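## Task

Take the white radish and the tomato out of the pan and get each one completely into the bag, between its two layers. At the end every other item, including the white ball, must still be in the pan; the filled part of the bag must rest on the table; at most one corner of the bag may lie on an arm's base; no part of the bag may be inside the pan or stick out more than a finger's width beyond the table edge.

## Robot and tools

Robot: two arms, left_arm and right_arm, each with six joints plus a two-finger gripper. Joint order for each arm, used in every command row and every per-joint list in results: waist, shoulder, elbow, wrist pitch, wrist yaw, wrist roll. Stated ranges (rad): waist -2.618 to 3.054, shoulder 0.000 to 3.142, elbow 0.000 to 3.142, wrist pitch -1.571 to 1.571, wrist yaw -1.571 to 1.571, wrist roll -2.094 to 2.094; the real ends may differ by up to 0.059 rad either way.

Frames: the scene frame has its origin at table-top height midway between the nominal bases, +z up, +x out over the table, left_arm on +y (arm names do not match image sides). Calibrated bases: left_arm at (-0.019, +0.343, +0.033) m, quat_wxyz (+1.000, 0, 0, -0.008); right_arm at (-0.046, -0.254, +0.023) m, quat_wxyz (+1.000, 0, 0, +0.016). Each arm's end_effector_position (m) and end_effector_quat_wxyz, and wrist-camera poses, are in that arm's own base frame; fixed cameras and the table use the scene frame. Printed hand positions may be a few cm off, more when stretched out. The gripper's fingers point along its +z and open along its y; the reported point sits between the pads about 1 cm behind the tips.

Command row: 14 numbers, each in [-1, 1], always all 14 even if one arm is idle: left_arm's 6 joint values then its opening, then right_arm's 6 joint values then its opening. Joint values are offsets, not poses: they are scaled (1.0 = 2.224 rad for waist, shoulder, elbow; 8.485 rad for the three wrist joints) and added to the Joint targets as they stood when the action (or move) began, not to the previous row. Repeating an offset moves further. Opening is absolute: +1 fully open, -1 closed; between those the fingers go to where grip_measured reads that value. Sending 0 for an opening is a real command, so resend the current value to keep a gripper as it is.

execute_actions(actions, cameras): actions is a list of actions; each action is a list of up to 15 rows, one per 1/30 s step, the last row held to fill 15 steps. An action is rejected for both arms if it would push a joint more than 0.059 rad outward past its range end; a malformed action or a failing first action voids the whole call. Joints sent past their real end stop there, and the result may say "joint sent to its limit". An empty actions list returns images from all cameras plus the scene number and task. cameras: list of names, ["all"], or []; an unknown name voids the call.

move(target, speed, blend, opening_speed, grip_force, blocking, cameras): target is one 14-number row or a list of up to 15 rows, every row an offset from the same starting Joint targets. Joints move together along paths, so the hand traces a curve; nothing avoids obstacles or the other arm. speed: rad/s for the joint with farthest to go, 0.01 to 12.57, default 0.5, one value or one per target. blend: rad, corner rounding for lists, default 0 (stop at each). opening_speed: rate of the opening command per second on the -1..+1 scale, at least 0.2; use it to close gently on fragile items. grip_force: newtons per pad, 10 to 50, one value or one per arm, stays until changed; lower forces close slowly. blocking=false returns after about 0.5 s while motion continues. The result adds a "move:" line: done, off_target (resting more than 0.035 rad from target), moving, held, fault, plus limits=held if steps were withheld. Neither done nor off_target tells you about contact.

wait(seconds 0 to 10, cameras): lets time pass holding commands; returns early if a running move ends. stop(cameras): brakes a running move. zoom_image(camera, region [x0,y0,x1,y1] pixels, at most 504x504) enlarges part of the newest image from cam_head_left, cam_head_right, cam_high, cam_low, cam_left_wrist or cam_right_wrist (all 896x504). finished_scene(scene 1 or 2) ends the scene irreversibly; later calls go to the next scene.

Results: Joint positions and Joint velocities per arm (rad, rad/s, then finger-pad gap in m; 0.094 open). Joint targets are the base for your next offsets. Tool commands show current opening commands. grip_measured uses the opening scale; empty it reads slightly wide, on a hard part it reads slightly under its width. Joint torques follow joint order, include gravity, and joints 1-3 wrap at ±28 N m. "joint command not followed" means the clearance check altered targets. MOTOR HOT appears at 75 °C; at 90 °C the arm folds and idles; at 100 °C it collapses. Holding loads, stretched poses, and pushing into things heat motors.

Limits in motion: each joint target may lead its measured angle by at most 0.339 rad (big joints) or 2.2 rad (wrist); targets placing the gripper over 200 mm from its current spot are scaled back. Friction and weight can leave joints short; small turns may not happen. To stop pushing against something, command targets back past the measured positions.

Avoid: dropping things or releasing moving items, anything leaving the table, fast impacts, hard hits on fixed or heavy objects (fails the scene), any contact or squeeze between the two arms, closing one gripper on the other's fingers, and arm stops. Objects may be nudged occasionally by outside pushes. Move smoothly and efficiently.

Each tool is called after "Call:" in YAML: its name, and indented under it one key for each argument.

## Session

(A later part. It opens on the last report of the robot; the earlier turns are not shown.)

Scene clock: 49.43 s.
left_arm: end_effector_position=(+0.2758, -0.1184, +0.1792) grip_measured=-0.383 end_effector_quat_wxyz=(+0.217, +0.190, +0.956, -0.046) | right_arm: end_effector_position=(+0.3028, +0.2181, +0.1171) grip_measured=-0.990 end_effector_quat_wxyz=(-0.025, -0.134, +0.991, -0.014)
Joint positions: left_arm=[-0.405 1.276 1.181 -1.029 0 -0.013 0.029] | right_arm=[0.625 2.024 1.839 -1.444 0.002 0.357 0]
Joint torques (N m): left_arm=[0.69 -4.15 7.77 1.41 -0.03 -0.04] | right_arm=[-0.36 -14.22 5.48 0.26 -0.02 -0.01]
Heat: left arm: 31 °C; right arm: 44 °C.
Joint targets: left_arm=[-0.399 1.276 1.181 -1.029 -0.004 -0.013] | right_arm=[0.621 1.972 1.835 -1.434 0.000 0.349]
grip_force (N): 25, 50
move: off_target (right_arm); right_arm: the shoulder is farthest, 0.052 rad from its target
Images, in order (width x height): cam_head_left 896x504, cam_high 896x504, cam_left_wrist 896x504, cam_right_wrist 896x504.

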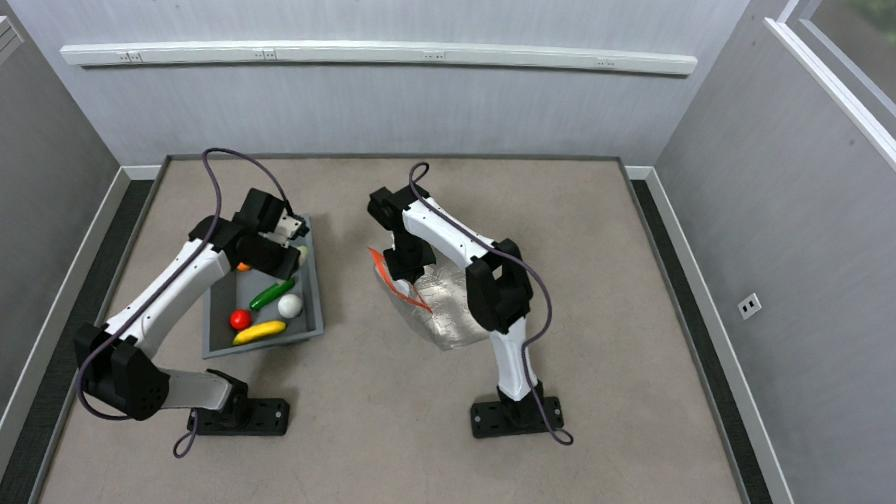

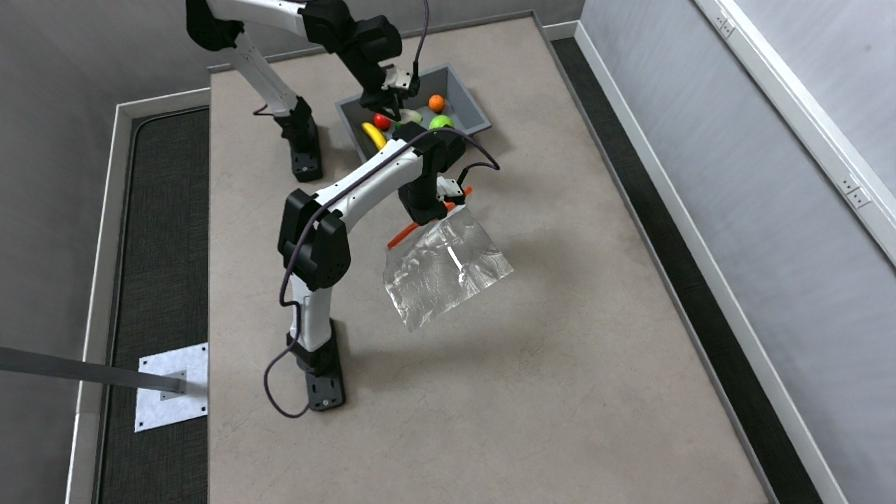

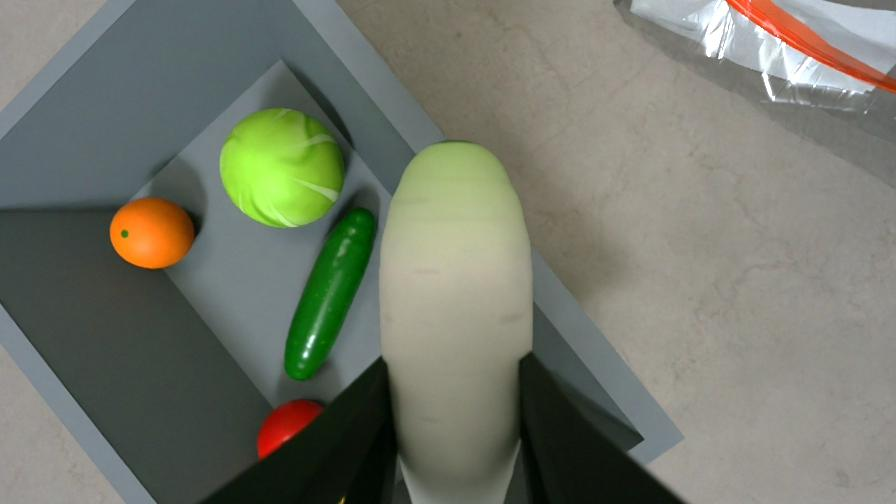

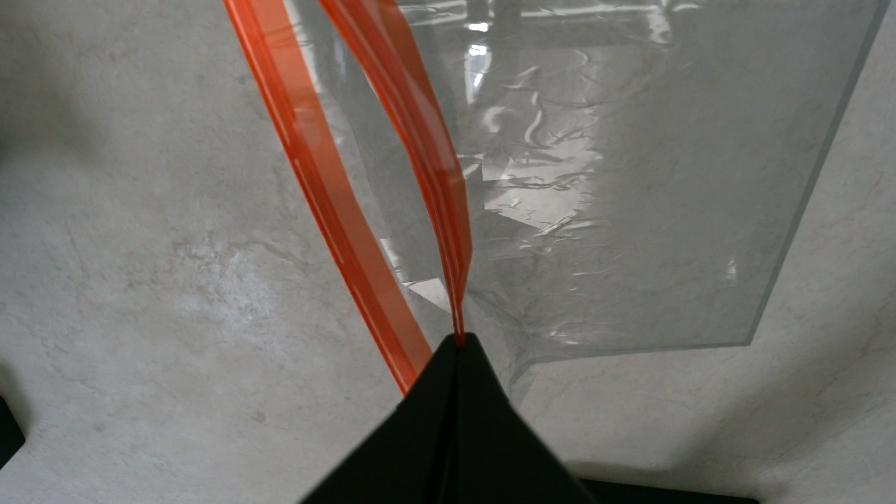

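Call:
move:
  target: [0,0,0,0,0,0,-0.6,-0.1201,-0.0287,-0.0852,0.0148,-0.0589,-0.031,-1]
  speed: 0.2
  cameras: ["cam_left_wrist","cam_head_left","cam_right_wrist","cam_high"]

Call:
zoom_image:
  camera: "cam_head_left"
  region: [340, 220, 520, 360]

Call:
zoom_image:
  camera: "cam_high"
  region: [370, 160, 530, 340]

Scene clock: 61.53 s.
left_arm: end_effector_position=(+0.2758, -0.1184, +0.1792) grip_measured=-0.383 end_effector_quat_wxyz=(+0.217, +0.190, +0.956, -0.046) | right_arm: end_effector_position=(+0.3072, +0.2017, +0.1130) grip_measured=-0.990 end_effector_quat_wxyz=(-0.082, -0.120, +0.963, +0.228)
Joint positions: left_arm=[-0.405 1.276 1.181 -1.029 0 -0.013 0.029] | right_arm=[0.358 1.959 1.65 -1.32 -0.487 0.095 0]
Joint torques (N m): left_arm=[0.72 -4.12 7.77 1.4 -0.04 -0.04] | right_arm=[-0.55 -13.61 5.5 0.28 -0.39 -0.06]
Heat: left arm: 31 °C; right arm: 49 °C.
Joint targets: left_arm=[-0.399 1.276 1.181 -1.029 -0.004 -0.013] | right_arm=[0.353 1.908 1.645 -1.309 -0.500 0.086]
grip_force (N): 25, 50
move: off_target (right_arm); right_arm: the shoulder is farthest, 0.051 rad from its target
Images, in order (width x height): cam_head_left 896x504, cam_high 896x504, cam_left_wrist 896x504, cam_right_wrist 896x504.

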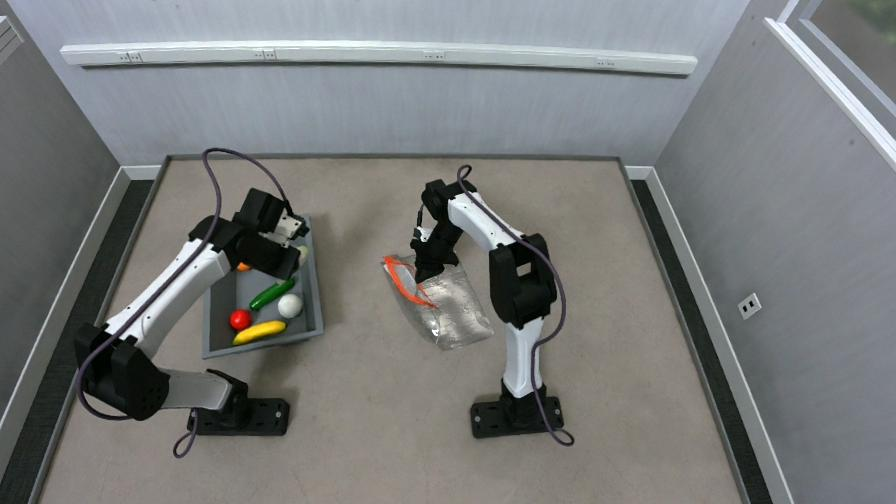

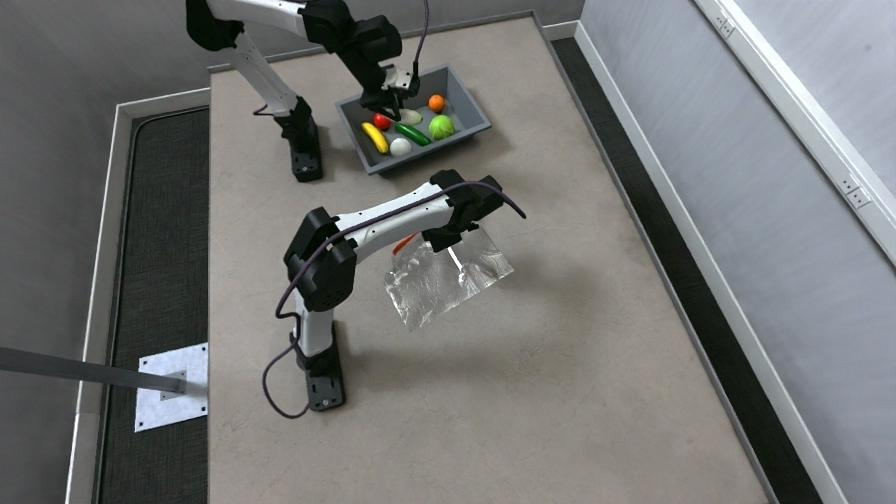

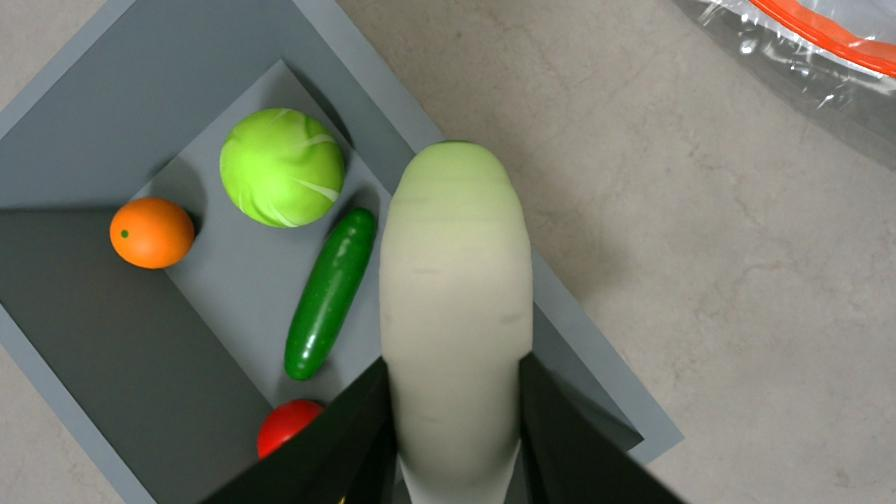

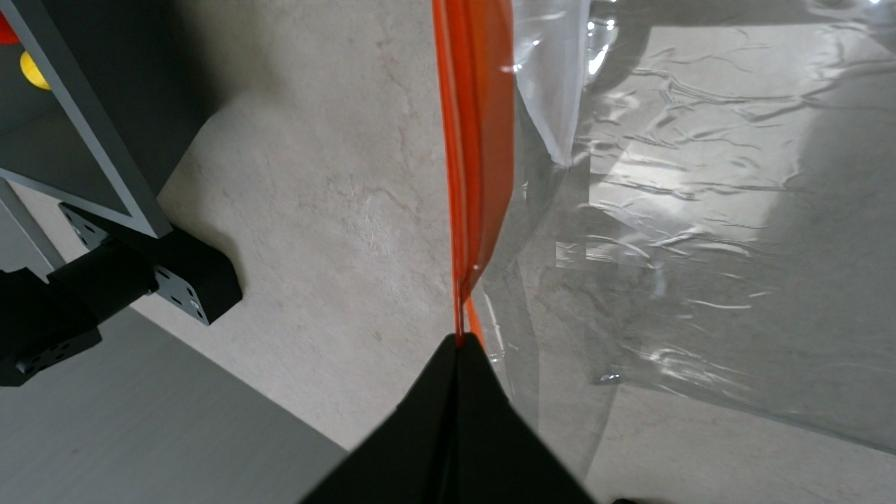

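Scaled by 2.800 from the camera's 896x504 image, which has a finer 1280x720 frame.

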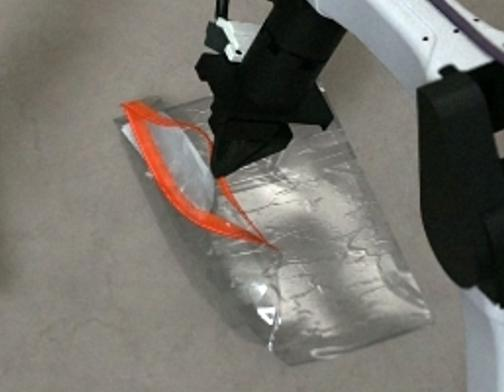

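Scaled by 2.800 from the camera's 896x504 image, which has a finer 1280x720 frame.

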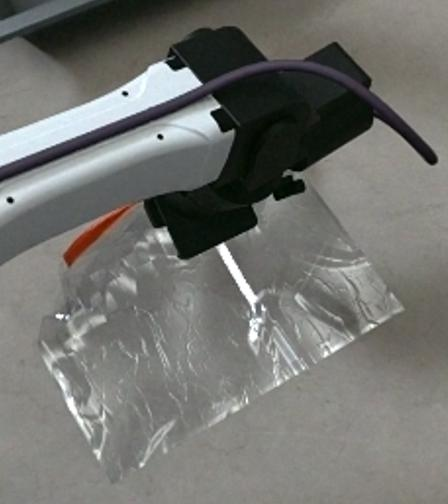

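Call:
move:
  target: [-0.1578,0.0535,-0.0087,0.0309,0.0005,0.163,-0.6,0,0,0,0,0,0,-1]
  speed: 0.9
  cameras: ["cam_left_wrist","cam_head_left","cam_right_wrist"]

Call:
zoom_image:
  camera: "cam_head_left"
  region: [300, 200, 520, 360]

Scene clock: 66.27 s.
left_arm: end_effector_position=(+0.2646, -0.2444, +0.1746) grip_measured=-0.384 end_effector_quat_wxyz=(+0.276, +0.831, +0.475, +0.087) | right_arm: end_effector_position=(+0.3072, +0.2018, +0.1131) grip_measured=-0.990 end_effector_quat_wxyz=(-0.081, -0.120, +0.963, +0.229)
Joint positions: left_arm=[-0.746 1.382 1.174 -0.775 0 1.357 0.029] | right_arm=[0.358 1.959 1.65 -1.319 -0.488 0.094 0]
Joint torques (N m): left_arm=[-0.12 -4.34 6.82 1.68 0.06 0.04] | right_arm=[-0.4 -13.63 5.53 0.29 -0.37 -0.07]
Heat: left arm: 31 °C; right arm: 49 °C.
Joint targets: left_arm=[-0.750 1.394 1.162 -0.766 0.001 1.370] | right_arm=[0.353 1.908 1.645 -1.309 -0.500 0.086]
grip_force (N): 25, 50
move: off_target (right_arm); right_arm: the shoulder is farthest, 0.051 rad from its target
Images, in order (width x height): cam_head_left 896x504, cam_left_wrist 896x504, cam_right_wrist 896x504.

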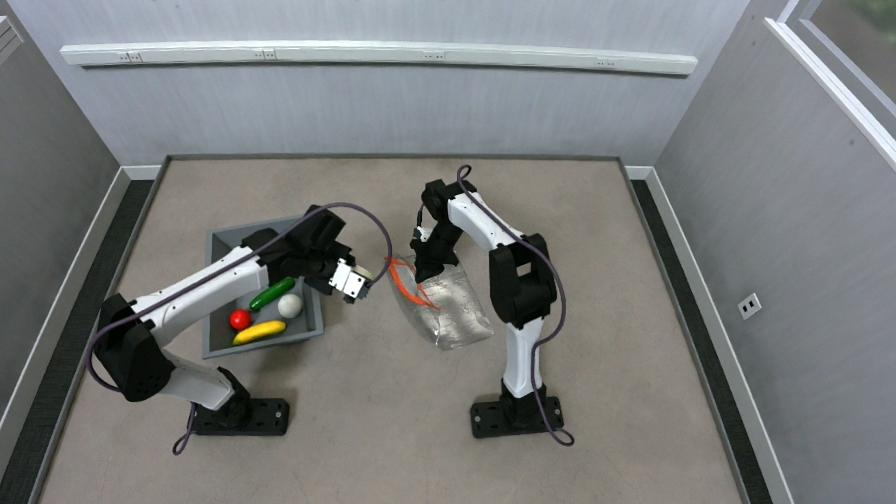

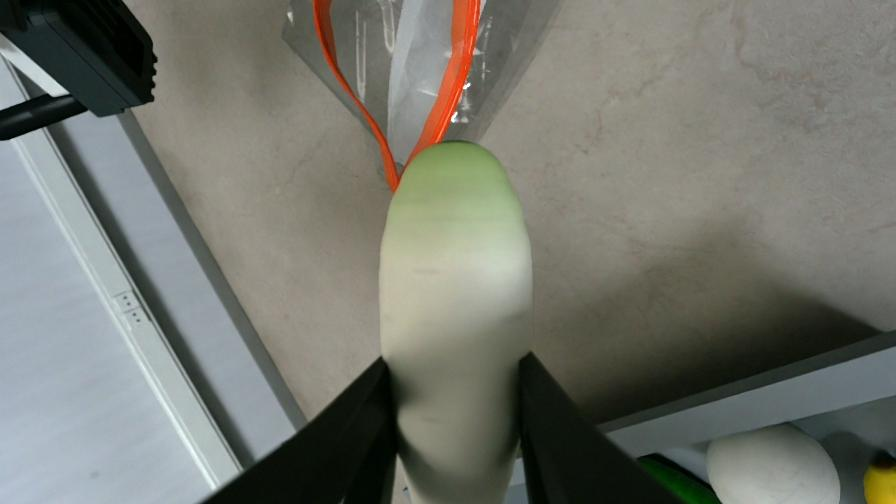

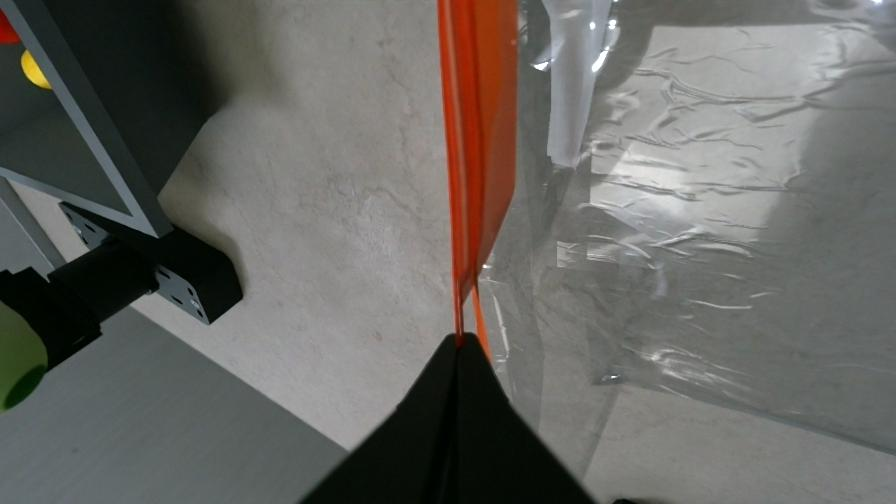

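Scaled by 2.291 from the camera's 896x504 image, which has a finer 1280x720 frame.

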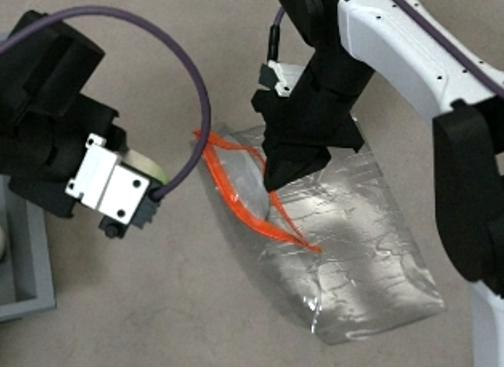

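Call:
move:
  target: [-0.0472,0.0009,-0.2697,0.1591,0,-0.1615,-0.6,0,0,0,0,0,0,-1]
  speed: 0.7
  cameras: ["cam_left_wrist","cam_head_left","cam_head_right","cam_high"]

Call:
zoom_image:
  camera: "cam_head_left"
  region: [300, 200, 520, 360]

Call:
zoom_image:
  camera: "cam_head_right"
  region: [300, 200, 520, 360]

Scene clock: 72.93 s.
left_arm: end_effector_position=(+0.2805, -0.3184, +0.1797) grip_measured=-0.383 end_effector_quat_wxyz=(+0.567, +0.328, +0.713, -0.252) | right_arm: end_effector_position=(+0.3072, +0.2018, +0.1131) grip_measured=-0.990 end_effector_quat_wxyz=(-0.081, -0.120, +0.963, +0.229)
Joint positions: left_arm=[-0.849 1.382 0.573 0.576 0 0.013 0.029] | right_arm=[0.358 1.959 1.65 -1.319 -0.488 0.094 0]
Joint torques (N m): left_arm=[-0.31 -3.99 6.67 2.52 0.01 -0.15] | right_arm=[-0.38 -13.6 5.49 0.29 -0.38 -0.06]
Heat: left arm: 31 °C; right arm: 48 °C.
Joint targets: left_arm=[-0.855 1.396 0.562 0.584 0.001 0.000] | right_arm=[0.353 1.908 1.645 -1.309 -0.500 0.086]
grip_force (N): 25, 50
move: off_target (right_arm); right_arm: the shoulder is farthest, 0.051 rad from its target
Images, in order (width x height): cam_head_left 896x504, cam_head_right 896x504, cam_high 896x504, cam_left_wrist 896x504.

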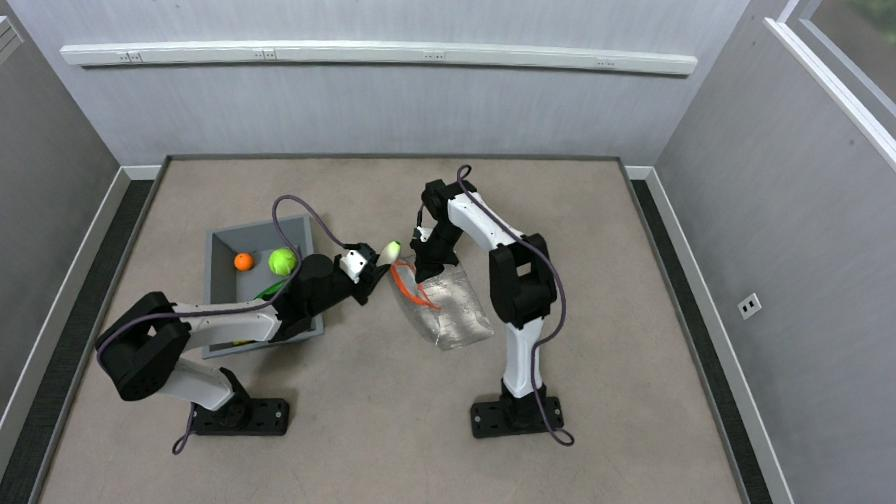

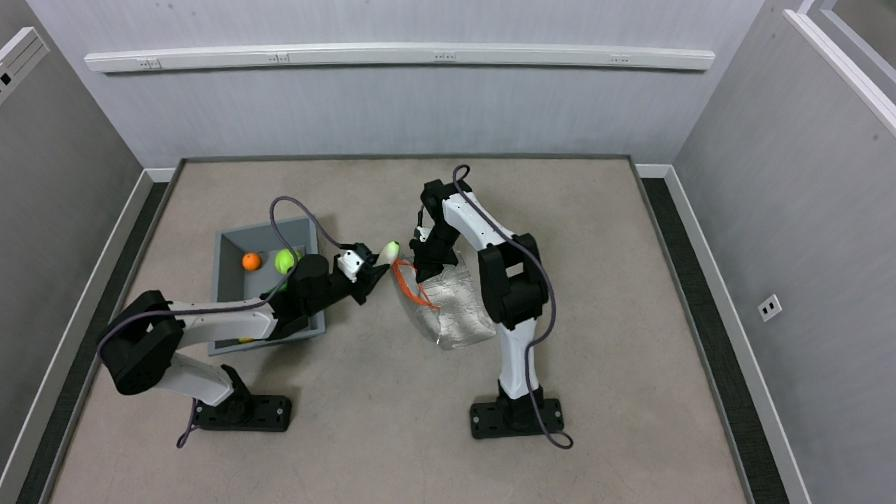

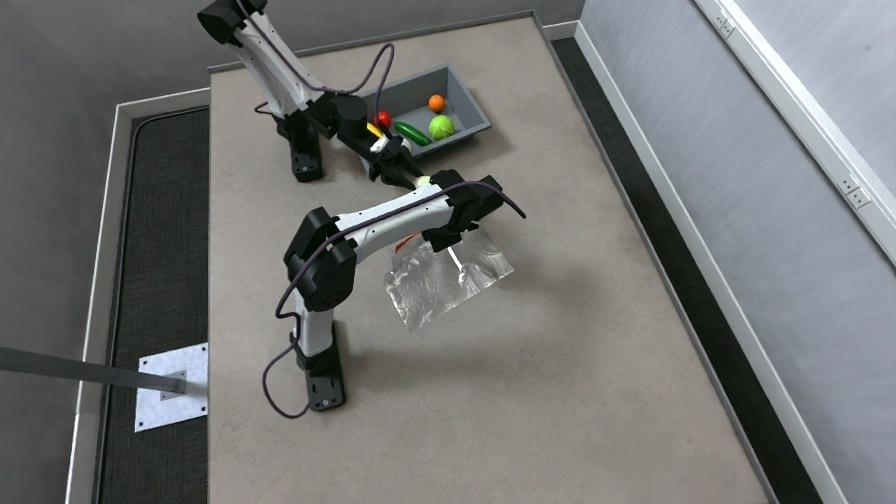

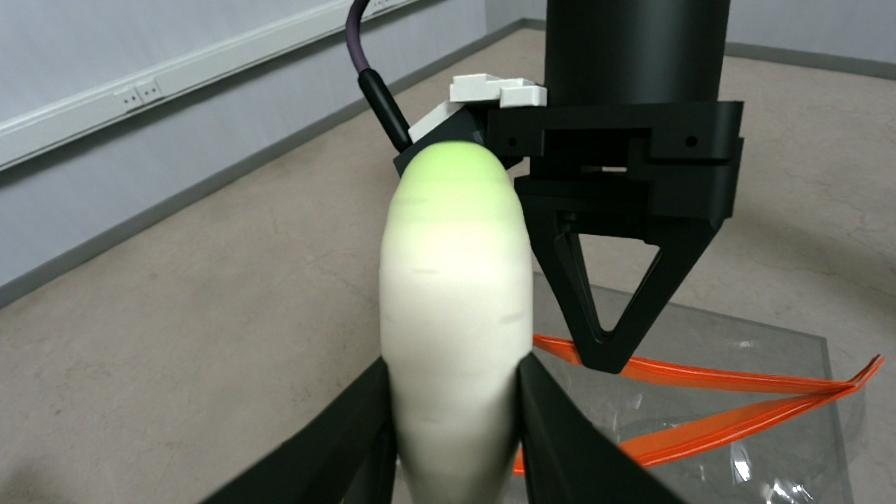

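Scaled by 2.291 from the camera's 896x504 image, which has a finer 1280x720 frame.

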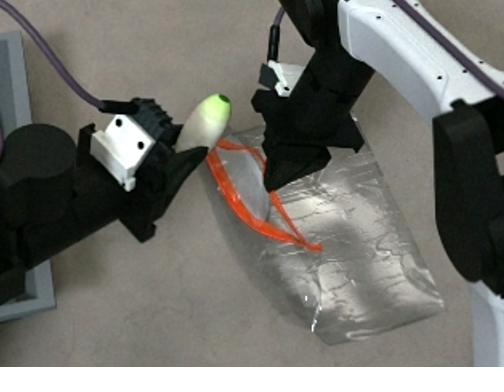

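Scaled by 2.291 from the camera's 896x504 image, which has a finer 1280x720 frame.

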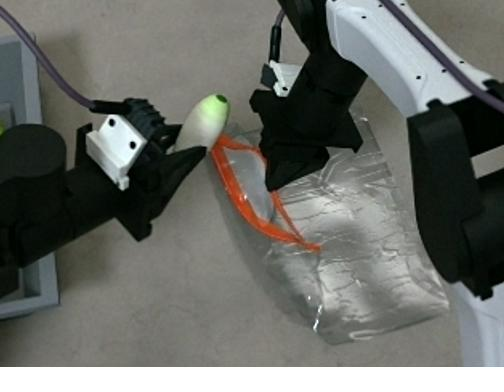

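Call:
move:
  target:
    - [0,0.1468,-0.0748,0.0758,0,0,-0.6,0,0,0,0,0,0,-1]
    - [-0.0117,0.188,-0.0159,0.0711,0,0,-0.6,0,0,0,0,0,0,-1]
  speed: [0.5,0.2]
  blend: [0.05,0]
  cameras: ["cam_left_wrist","cam_head_left","cam_low"]

Call:
zoom_image:
  camera: "cam_head_left"
  region: [300, 200, 520, 360]

Scene clock: 76.73 s.
left_arm: end_effector_position=(+0.2901, -0.3471, +0.1292) grip_measured=-0.383 end_effector_quat_wxyz=(+0.612, +0.317, +0.667, -0.282) | right_arm: end_effector_position=(+0.3072, +0.2018, +0.1131) grip_measured=-0.990 end_effector_quat_wxyz=(-0.081, -0.120, +0.963, +0.229)
Joint positions: left_arm=[-0.875 1.799 0.51 1.197 0 0.012 0.029] | right_arm=[0.358 1.959 1.65 -1.319 -0.488 0.094 0]
Joint torques (N m): left_arm=[-0.27 -5.65 7.19 2.33 0.01 -0.16] | right_arm=[-0.38 -13.61 5.52 0.28 -0.38 -0.07]
Heat: left arm: 31 °C; right arm: 48 °C.
Joint targets: left_arm=[-0.881 1.815 0.527 1.187 0.001 0.000] | right_arm=[0.353 1.908 1.645 -1.309 -0.500 0.086]
grip_force (N): 25, 50
move: off_target (right_arm); right_arm: the shoulder is farthest, 0.051 rad from its target
Images, in order (width x height): cam_head_left 896x504, cam_low 896x504, cam_left_wrist 896x504.

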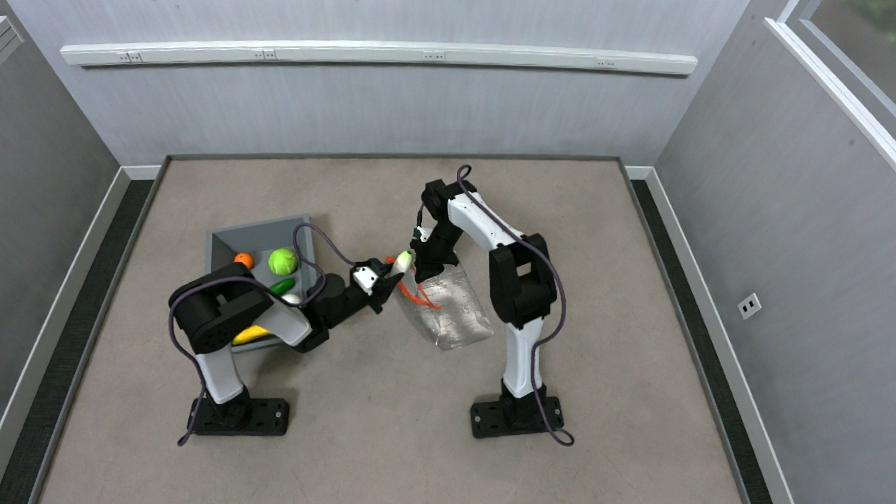

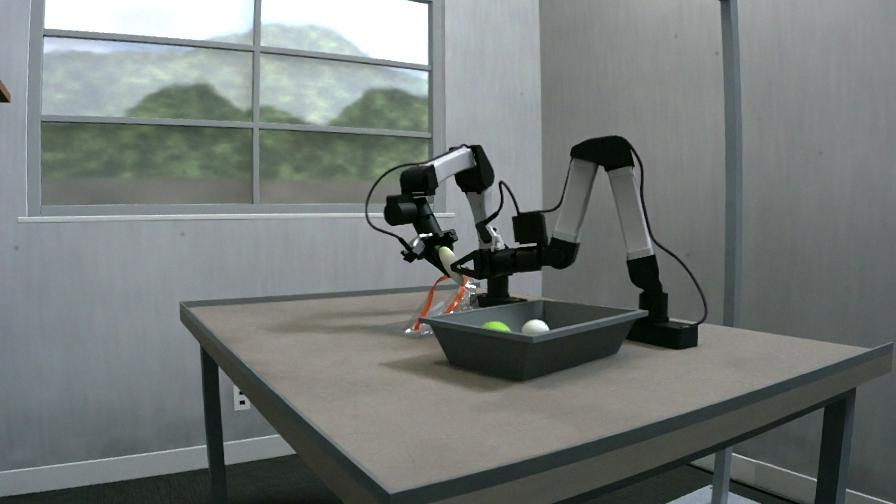

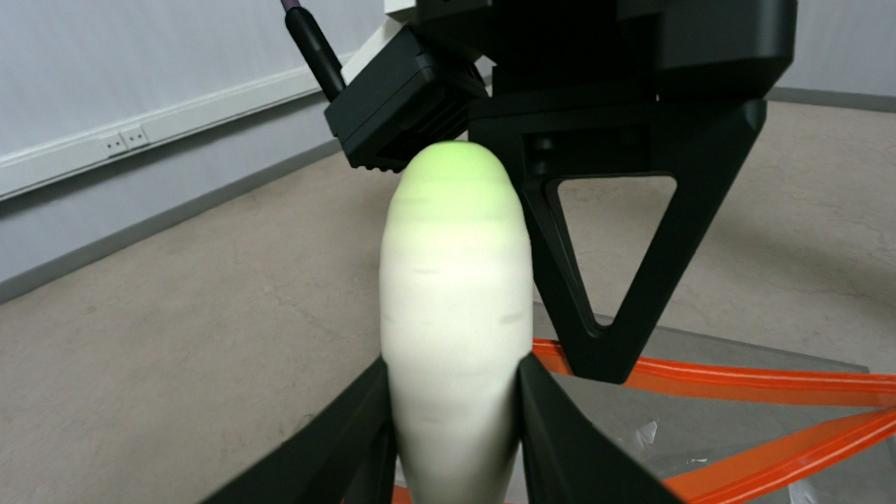

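Scaled by 2.291 from the camera's 896x504 image, which has a finer 1280x720 frame.

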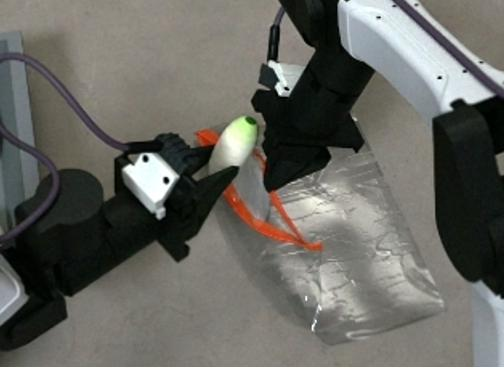

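Call:
move:
  target: [0.0076,0.0553,0.016,0.0104,0,0,-0.6,0,0,0,0,0,0,-1]
  speed: 0.15
  cameras: ["cam_left_wrist","cam_head_left","cam_low","cam_right_wrist"]

Call:
zoom_image:
  camera: "cam_head_left"
  region: [340, 220, 480, 340]

Call:
zoom_image:
  camera: "cam_low"
  region: [360, 200, 540, 350]

Scene clock: 79.60 s.
left_arm: end_effector_position=(+0.2985, -0.3544, +0.1053) grip_measured=-0.383 end_effector_quat_wxyz=(+0.607, +0.318, +0.673, -0.278) | right_arm: end_effector_position=(+0.3072, +0.2018, +0.1131) grip_measured=-0.990 end_effector_quat_wxyz=(-0.081, -0.120, +0.963, +0.229)
Joint positions: left_arm=[-0.871 1.922 0.545 1.267 0 0.012 0.029] | right_arm=[0.358 1.959 1.65 -1.319 -0.488 0.094 0]
Joint torques (N m): left_arm=[0.7 -6.3 6.69 2.55 0.02 -0.17] | right_arm=[-0.4 -13.64 5.5 0.28 -0.38 -0.07]
Heat: left arm: 32 °C; right arm: 48 °C.
Joint targets: left_arm=[-0.864 1.938 0.563 1.275 0.001 0.000] | right_arm=[0.353 1.908 1.645 -1.309 -0.500 0.086]
grip_force (N): 25, 50
move: off_target (right_arm); right_arm: the shoulder is farthest, 0.051 rad from its target
Images, in order (width x height): cam_head_left 896x504, cam_low 896x504, cam_left_wrist 896x504, cam_right_wrist 896x504.

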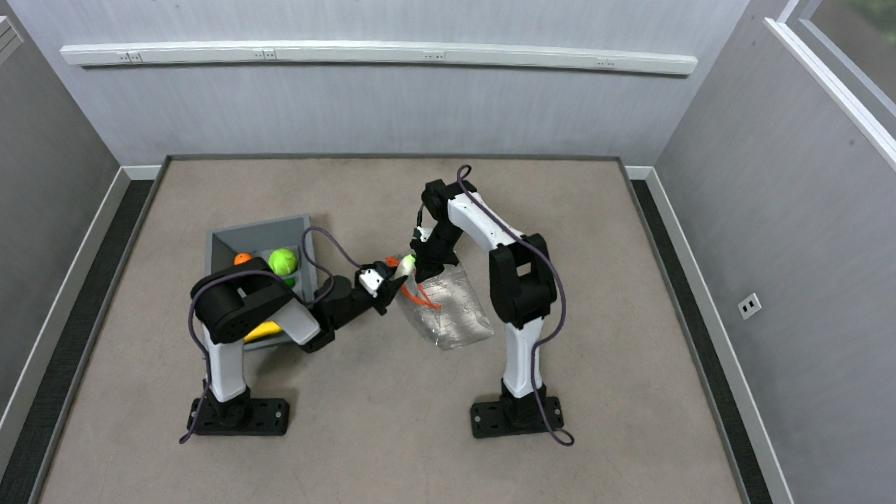

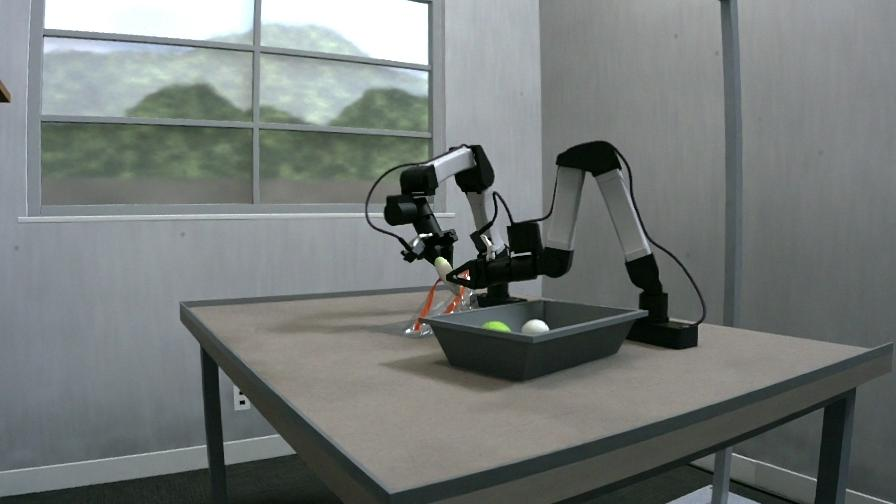

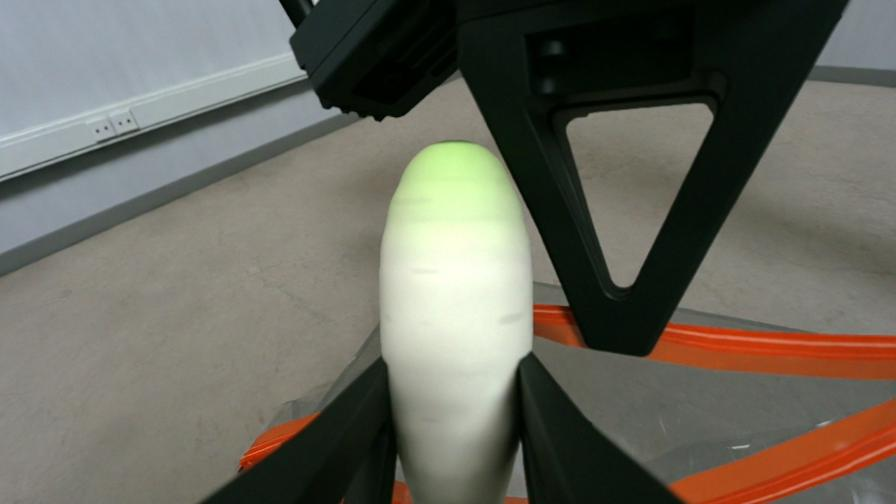

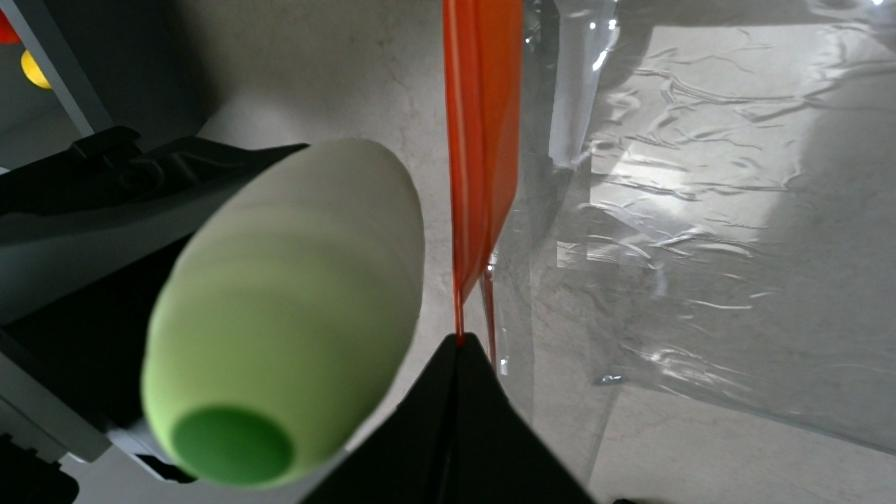

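Scaled by 3.600 from the camera's 896x504 image, which has a finer 1280x720 frame.

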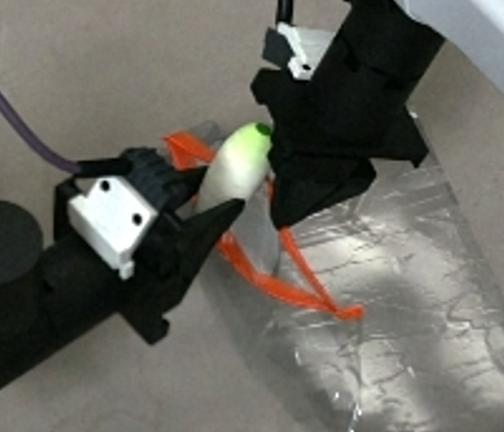

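Scaled by 2.800 from the camera's 896x504 image, which has a finer 1280x720 frame.

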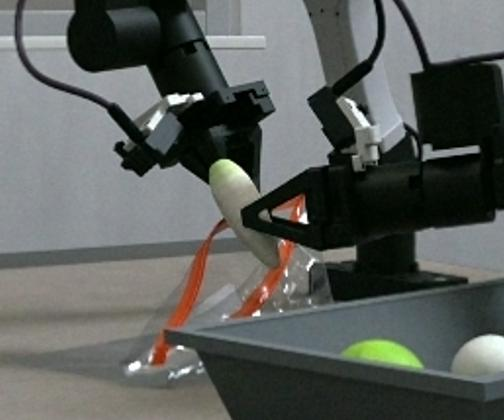

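Call:
move:
  target:
    - [0,0,0.0154,-0.0041,0,0,-0.6,0,0,0,0,0,0,-1]
    - [0,0.0583,0.0176,0.0107,0,0,-0.6,0,0,0,0,0,0,-1]
  speed: 0.15
  blend: [0.01,0]
  cameras: ["cam_left_wrist","cam_head_left","cam_low","cam_right_wrist"]

Call:
zoom_image:
  camera: "cam_head_left"
  region: [340, 220, 480, 340]

Call:
zoom_image:
  camera: "cam_low"
  region: [360, 200, 540, 350]

Scene clock: 82.27 s.
left_arm: end_effector_position=(+0.3054, -0.3615, +0.0837) grip_measured=-0.383 end_effector_quat_wxyz=(+0.608, +0.317, +0.673, -0.278) | right_arm: end_effector_position=(+0.3073, +0.2017, +0.1131) grip_measured=-0.990 end_effector_quat_wxyz=(-0.081, -0.120, +0.963, +0.229)
Joint positions: left_arm=[-0.869 2.05 0.583 1.36 0 0.012 0.029] | right_arm=[0.357 1.959 1.65 -1.319 -0.488 0.094 0]
Joint torques (N m): left_arm=[0.58 -6.74 6.24 2.5 0.01 -0.16] | right_arm=[-0.34 -13.63 5.52 0.28 -0.38 -0.07]
Heat: left arm: 32 °C; right arm: 48 °C.
Joint targets: left_arm=[-0.864 2.067 0.601 1.366 0.001 0.000] | right_arm=[0.353 1.908 1.645 -1.309 -0.500 0.086]
grip_force (N): 25, 50
move: off_target (right_arm); right_arm: the shoulder is farthest, 0.051 rad from its target
Images, in order (width x height): cam_head_left 896x504, cam_low 896x504, cam_left_wrist 896x504, cam_right_wrist 896x504.

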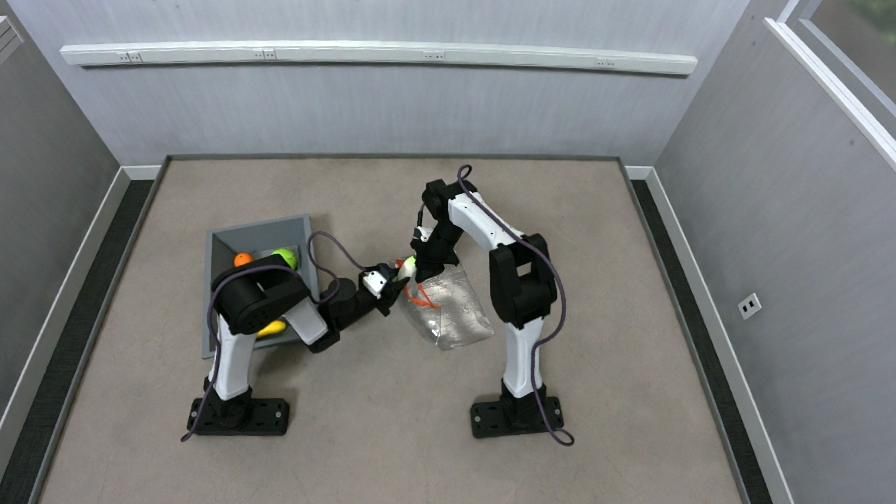

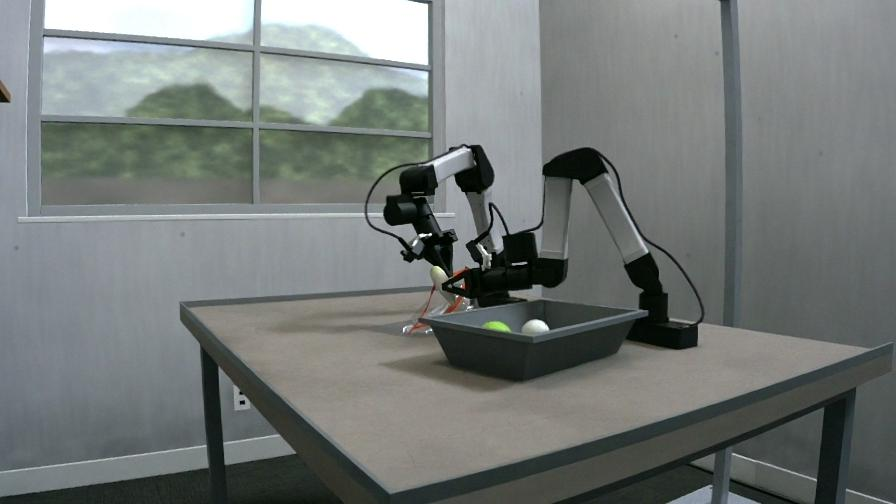

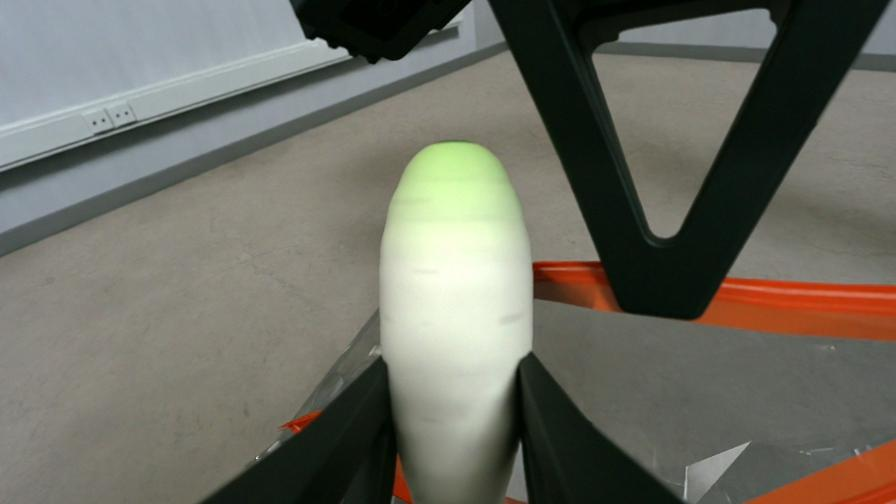

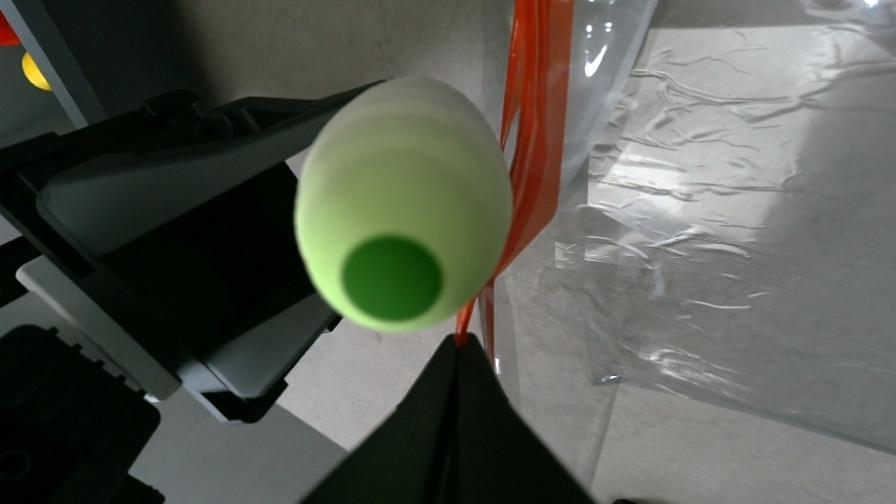

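Scaled by 3.600 from the camera's 896x504 image, which has a finer 1280x720 frame.

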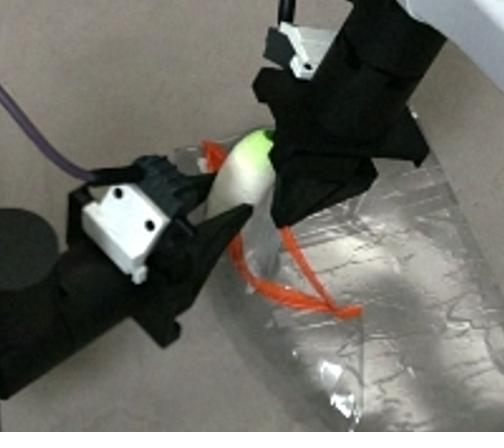

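Scaled by 2.800 from the camera's 896x504 image, which has a finer 1280x720 frame.

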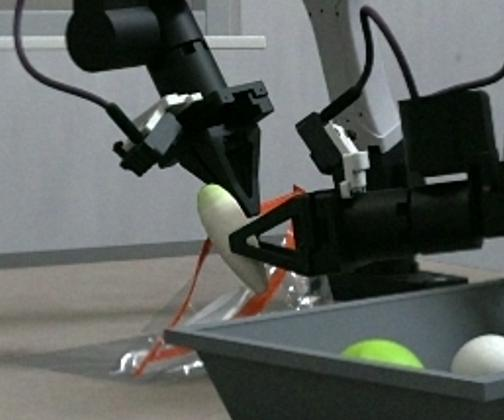

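Call:
zoom_image:
  camera: "cam_left_wrist"
  region: [200, 240, 700, 504]

Call:
zoom_image:
  camera: "cam_right_wrist"
  region: [280, 0, 640, 380]

Call:
zoom_image:
  camera: "cam_low"
  region: [395, 250, 485, 345]

Scaled by 1.008 from the camera's 896x504 image, which has a finer 1280x720 frame.

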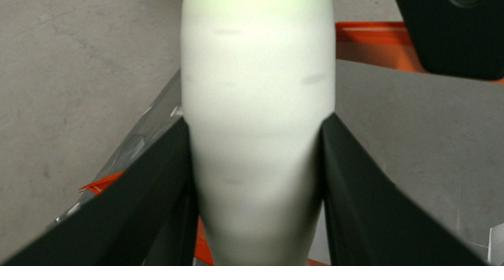

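Scaled by 1.326 from the camera's 896x504 image, which has a finer 1280x720 frame.

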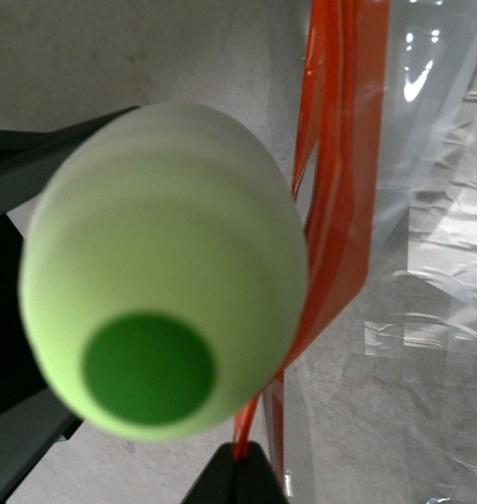

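Scaled by 5.305 from the camera's 896x504 image, which has a finer 1280x720 frame.

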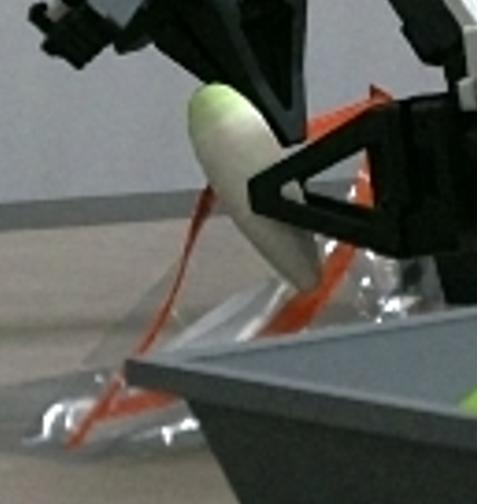

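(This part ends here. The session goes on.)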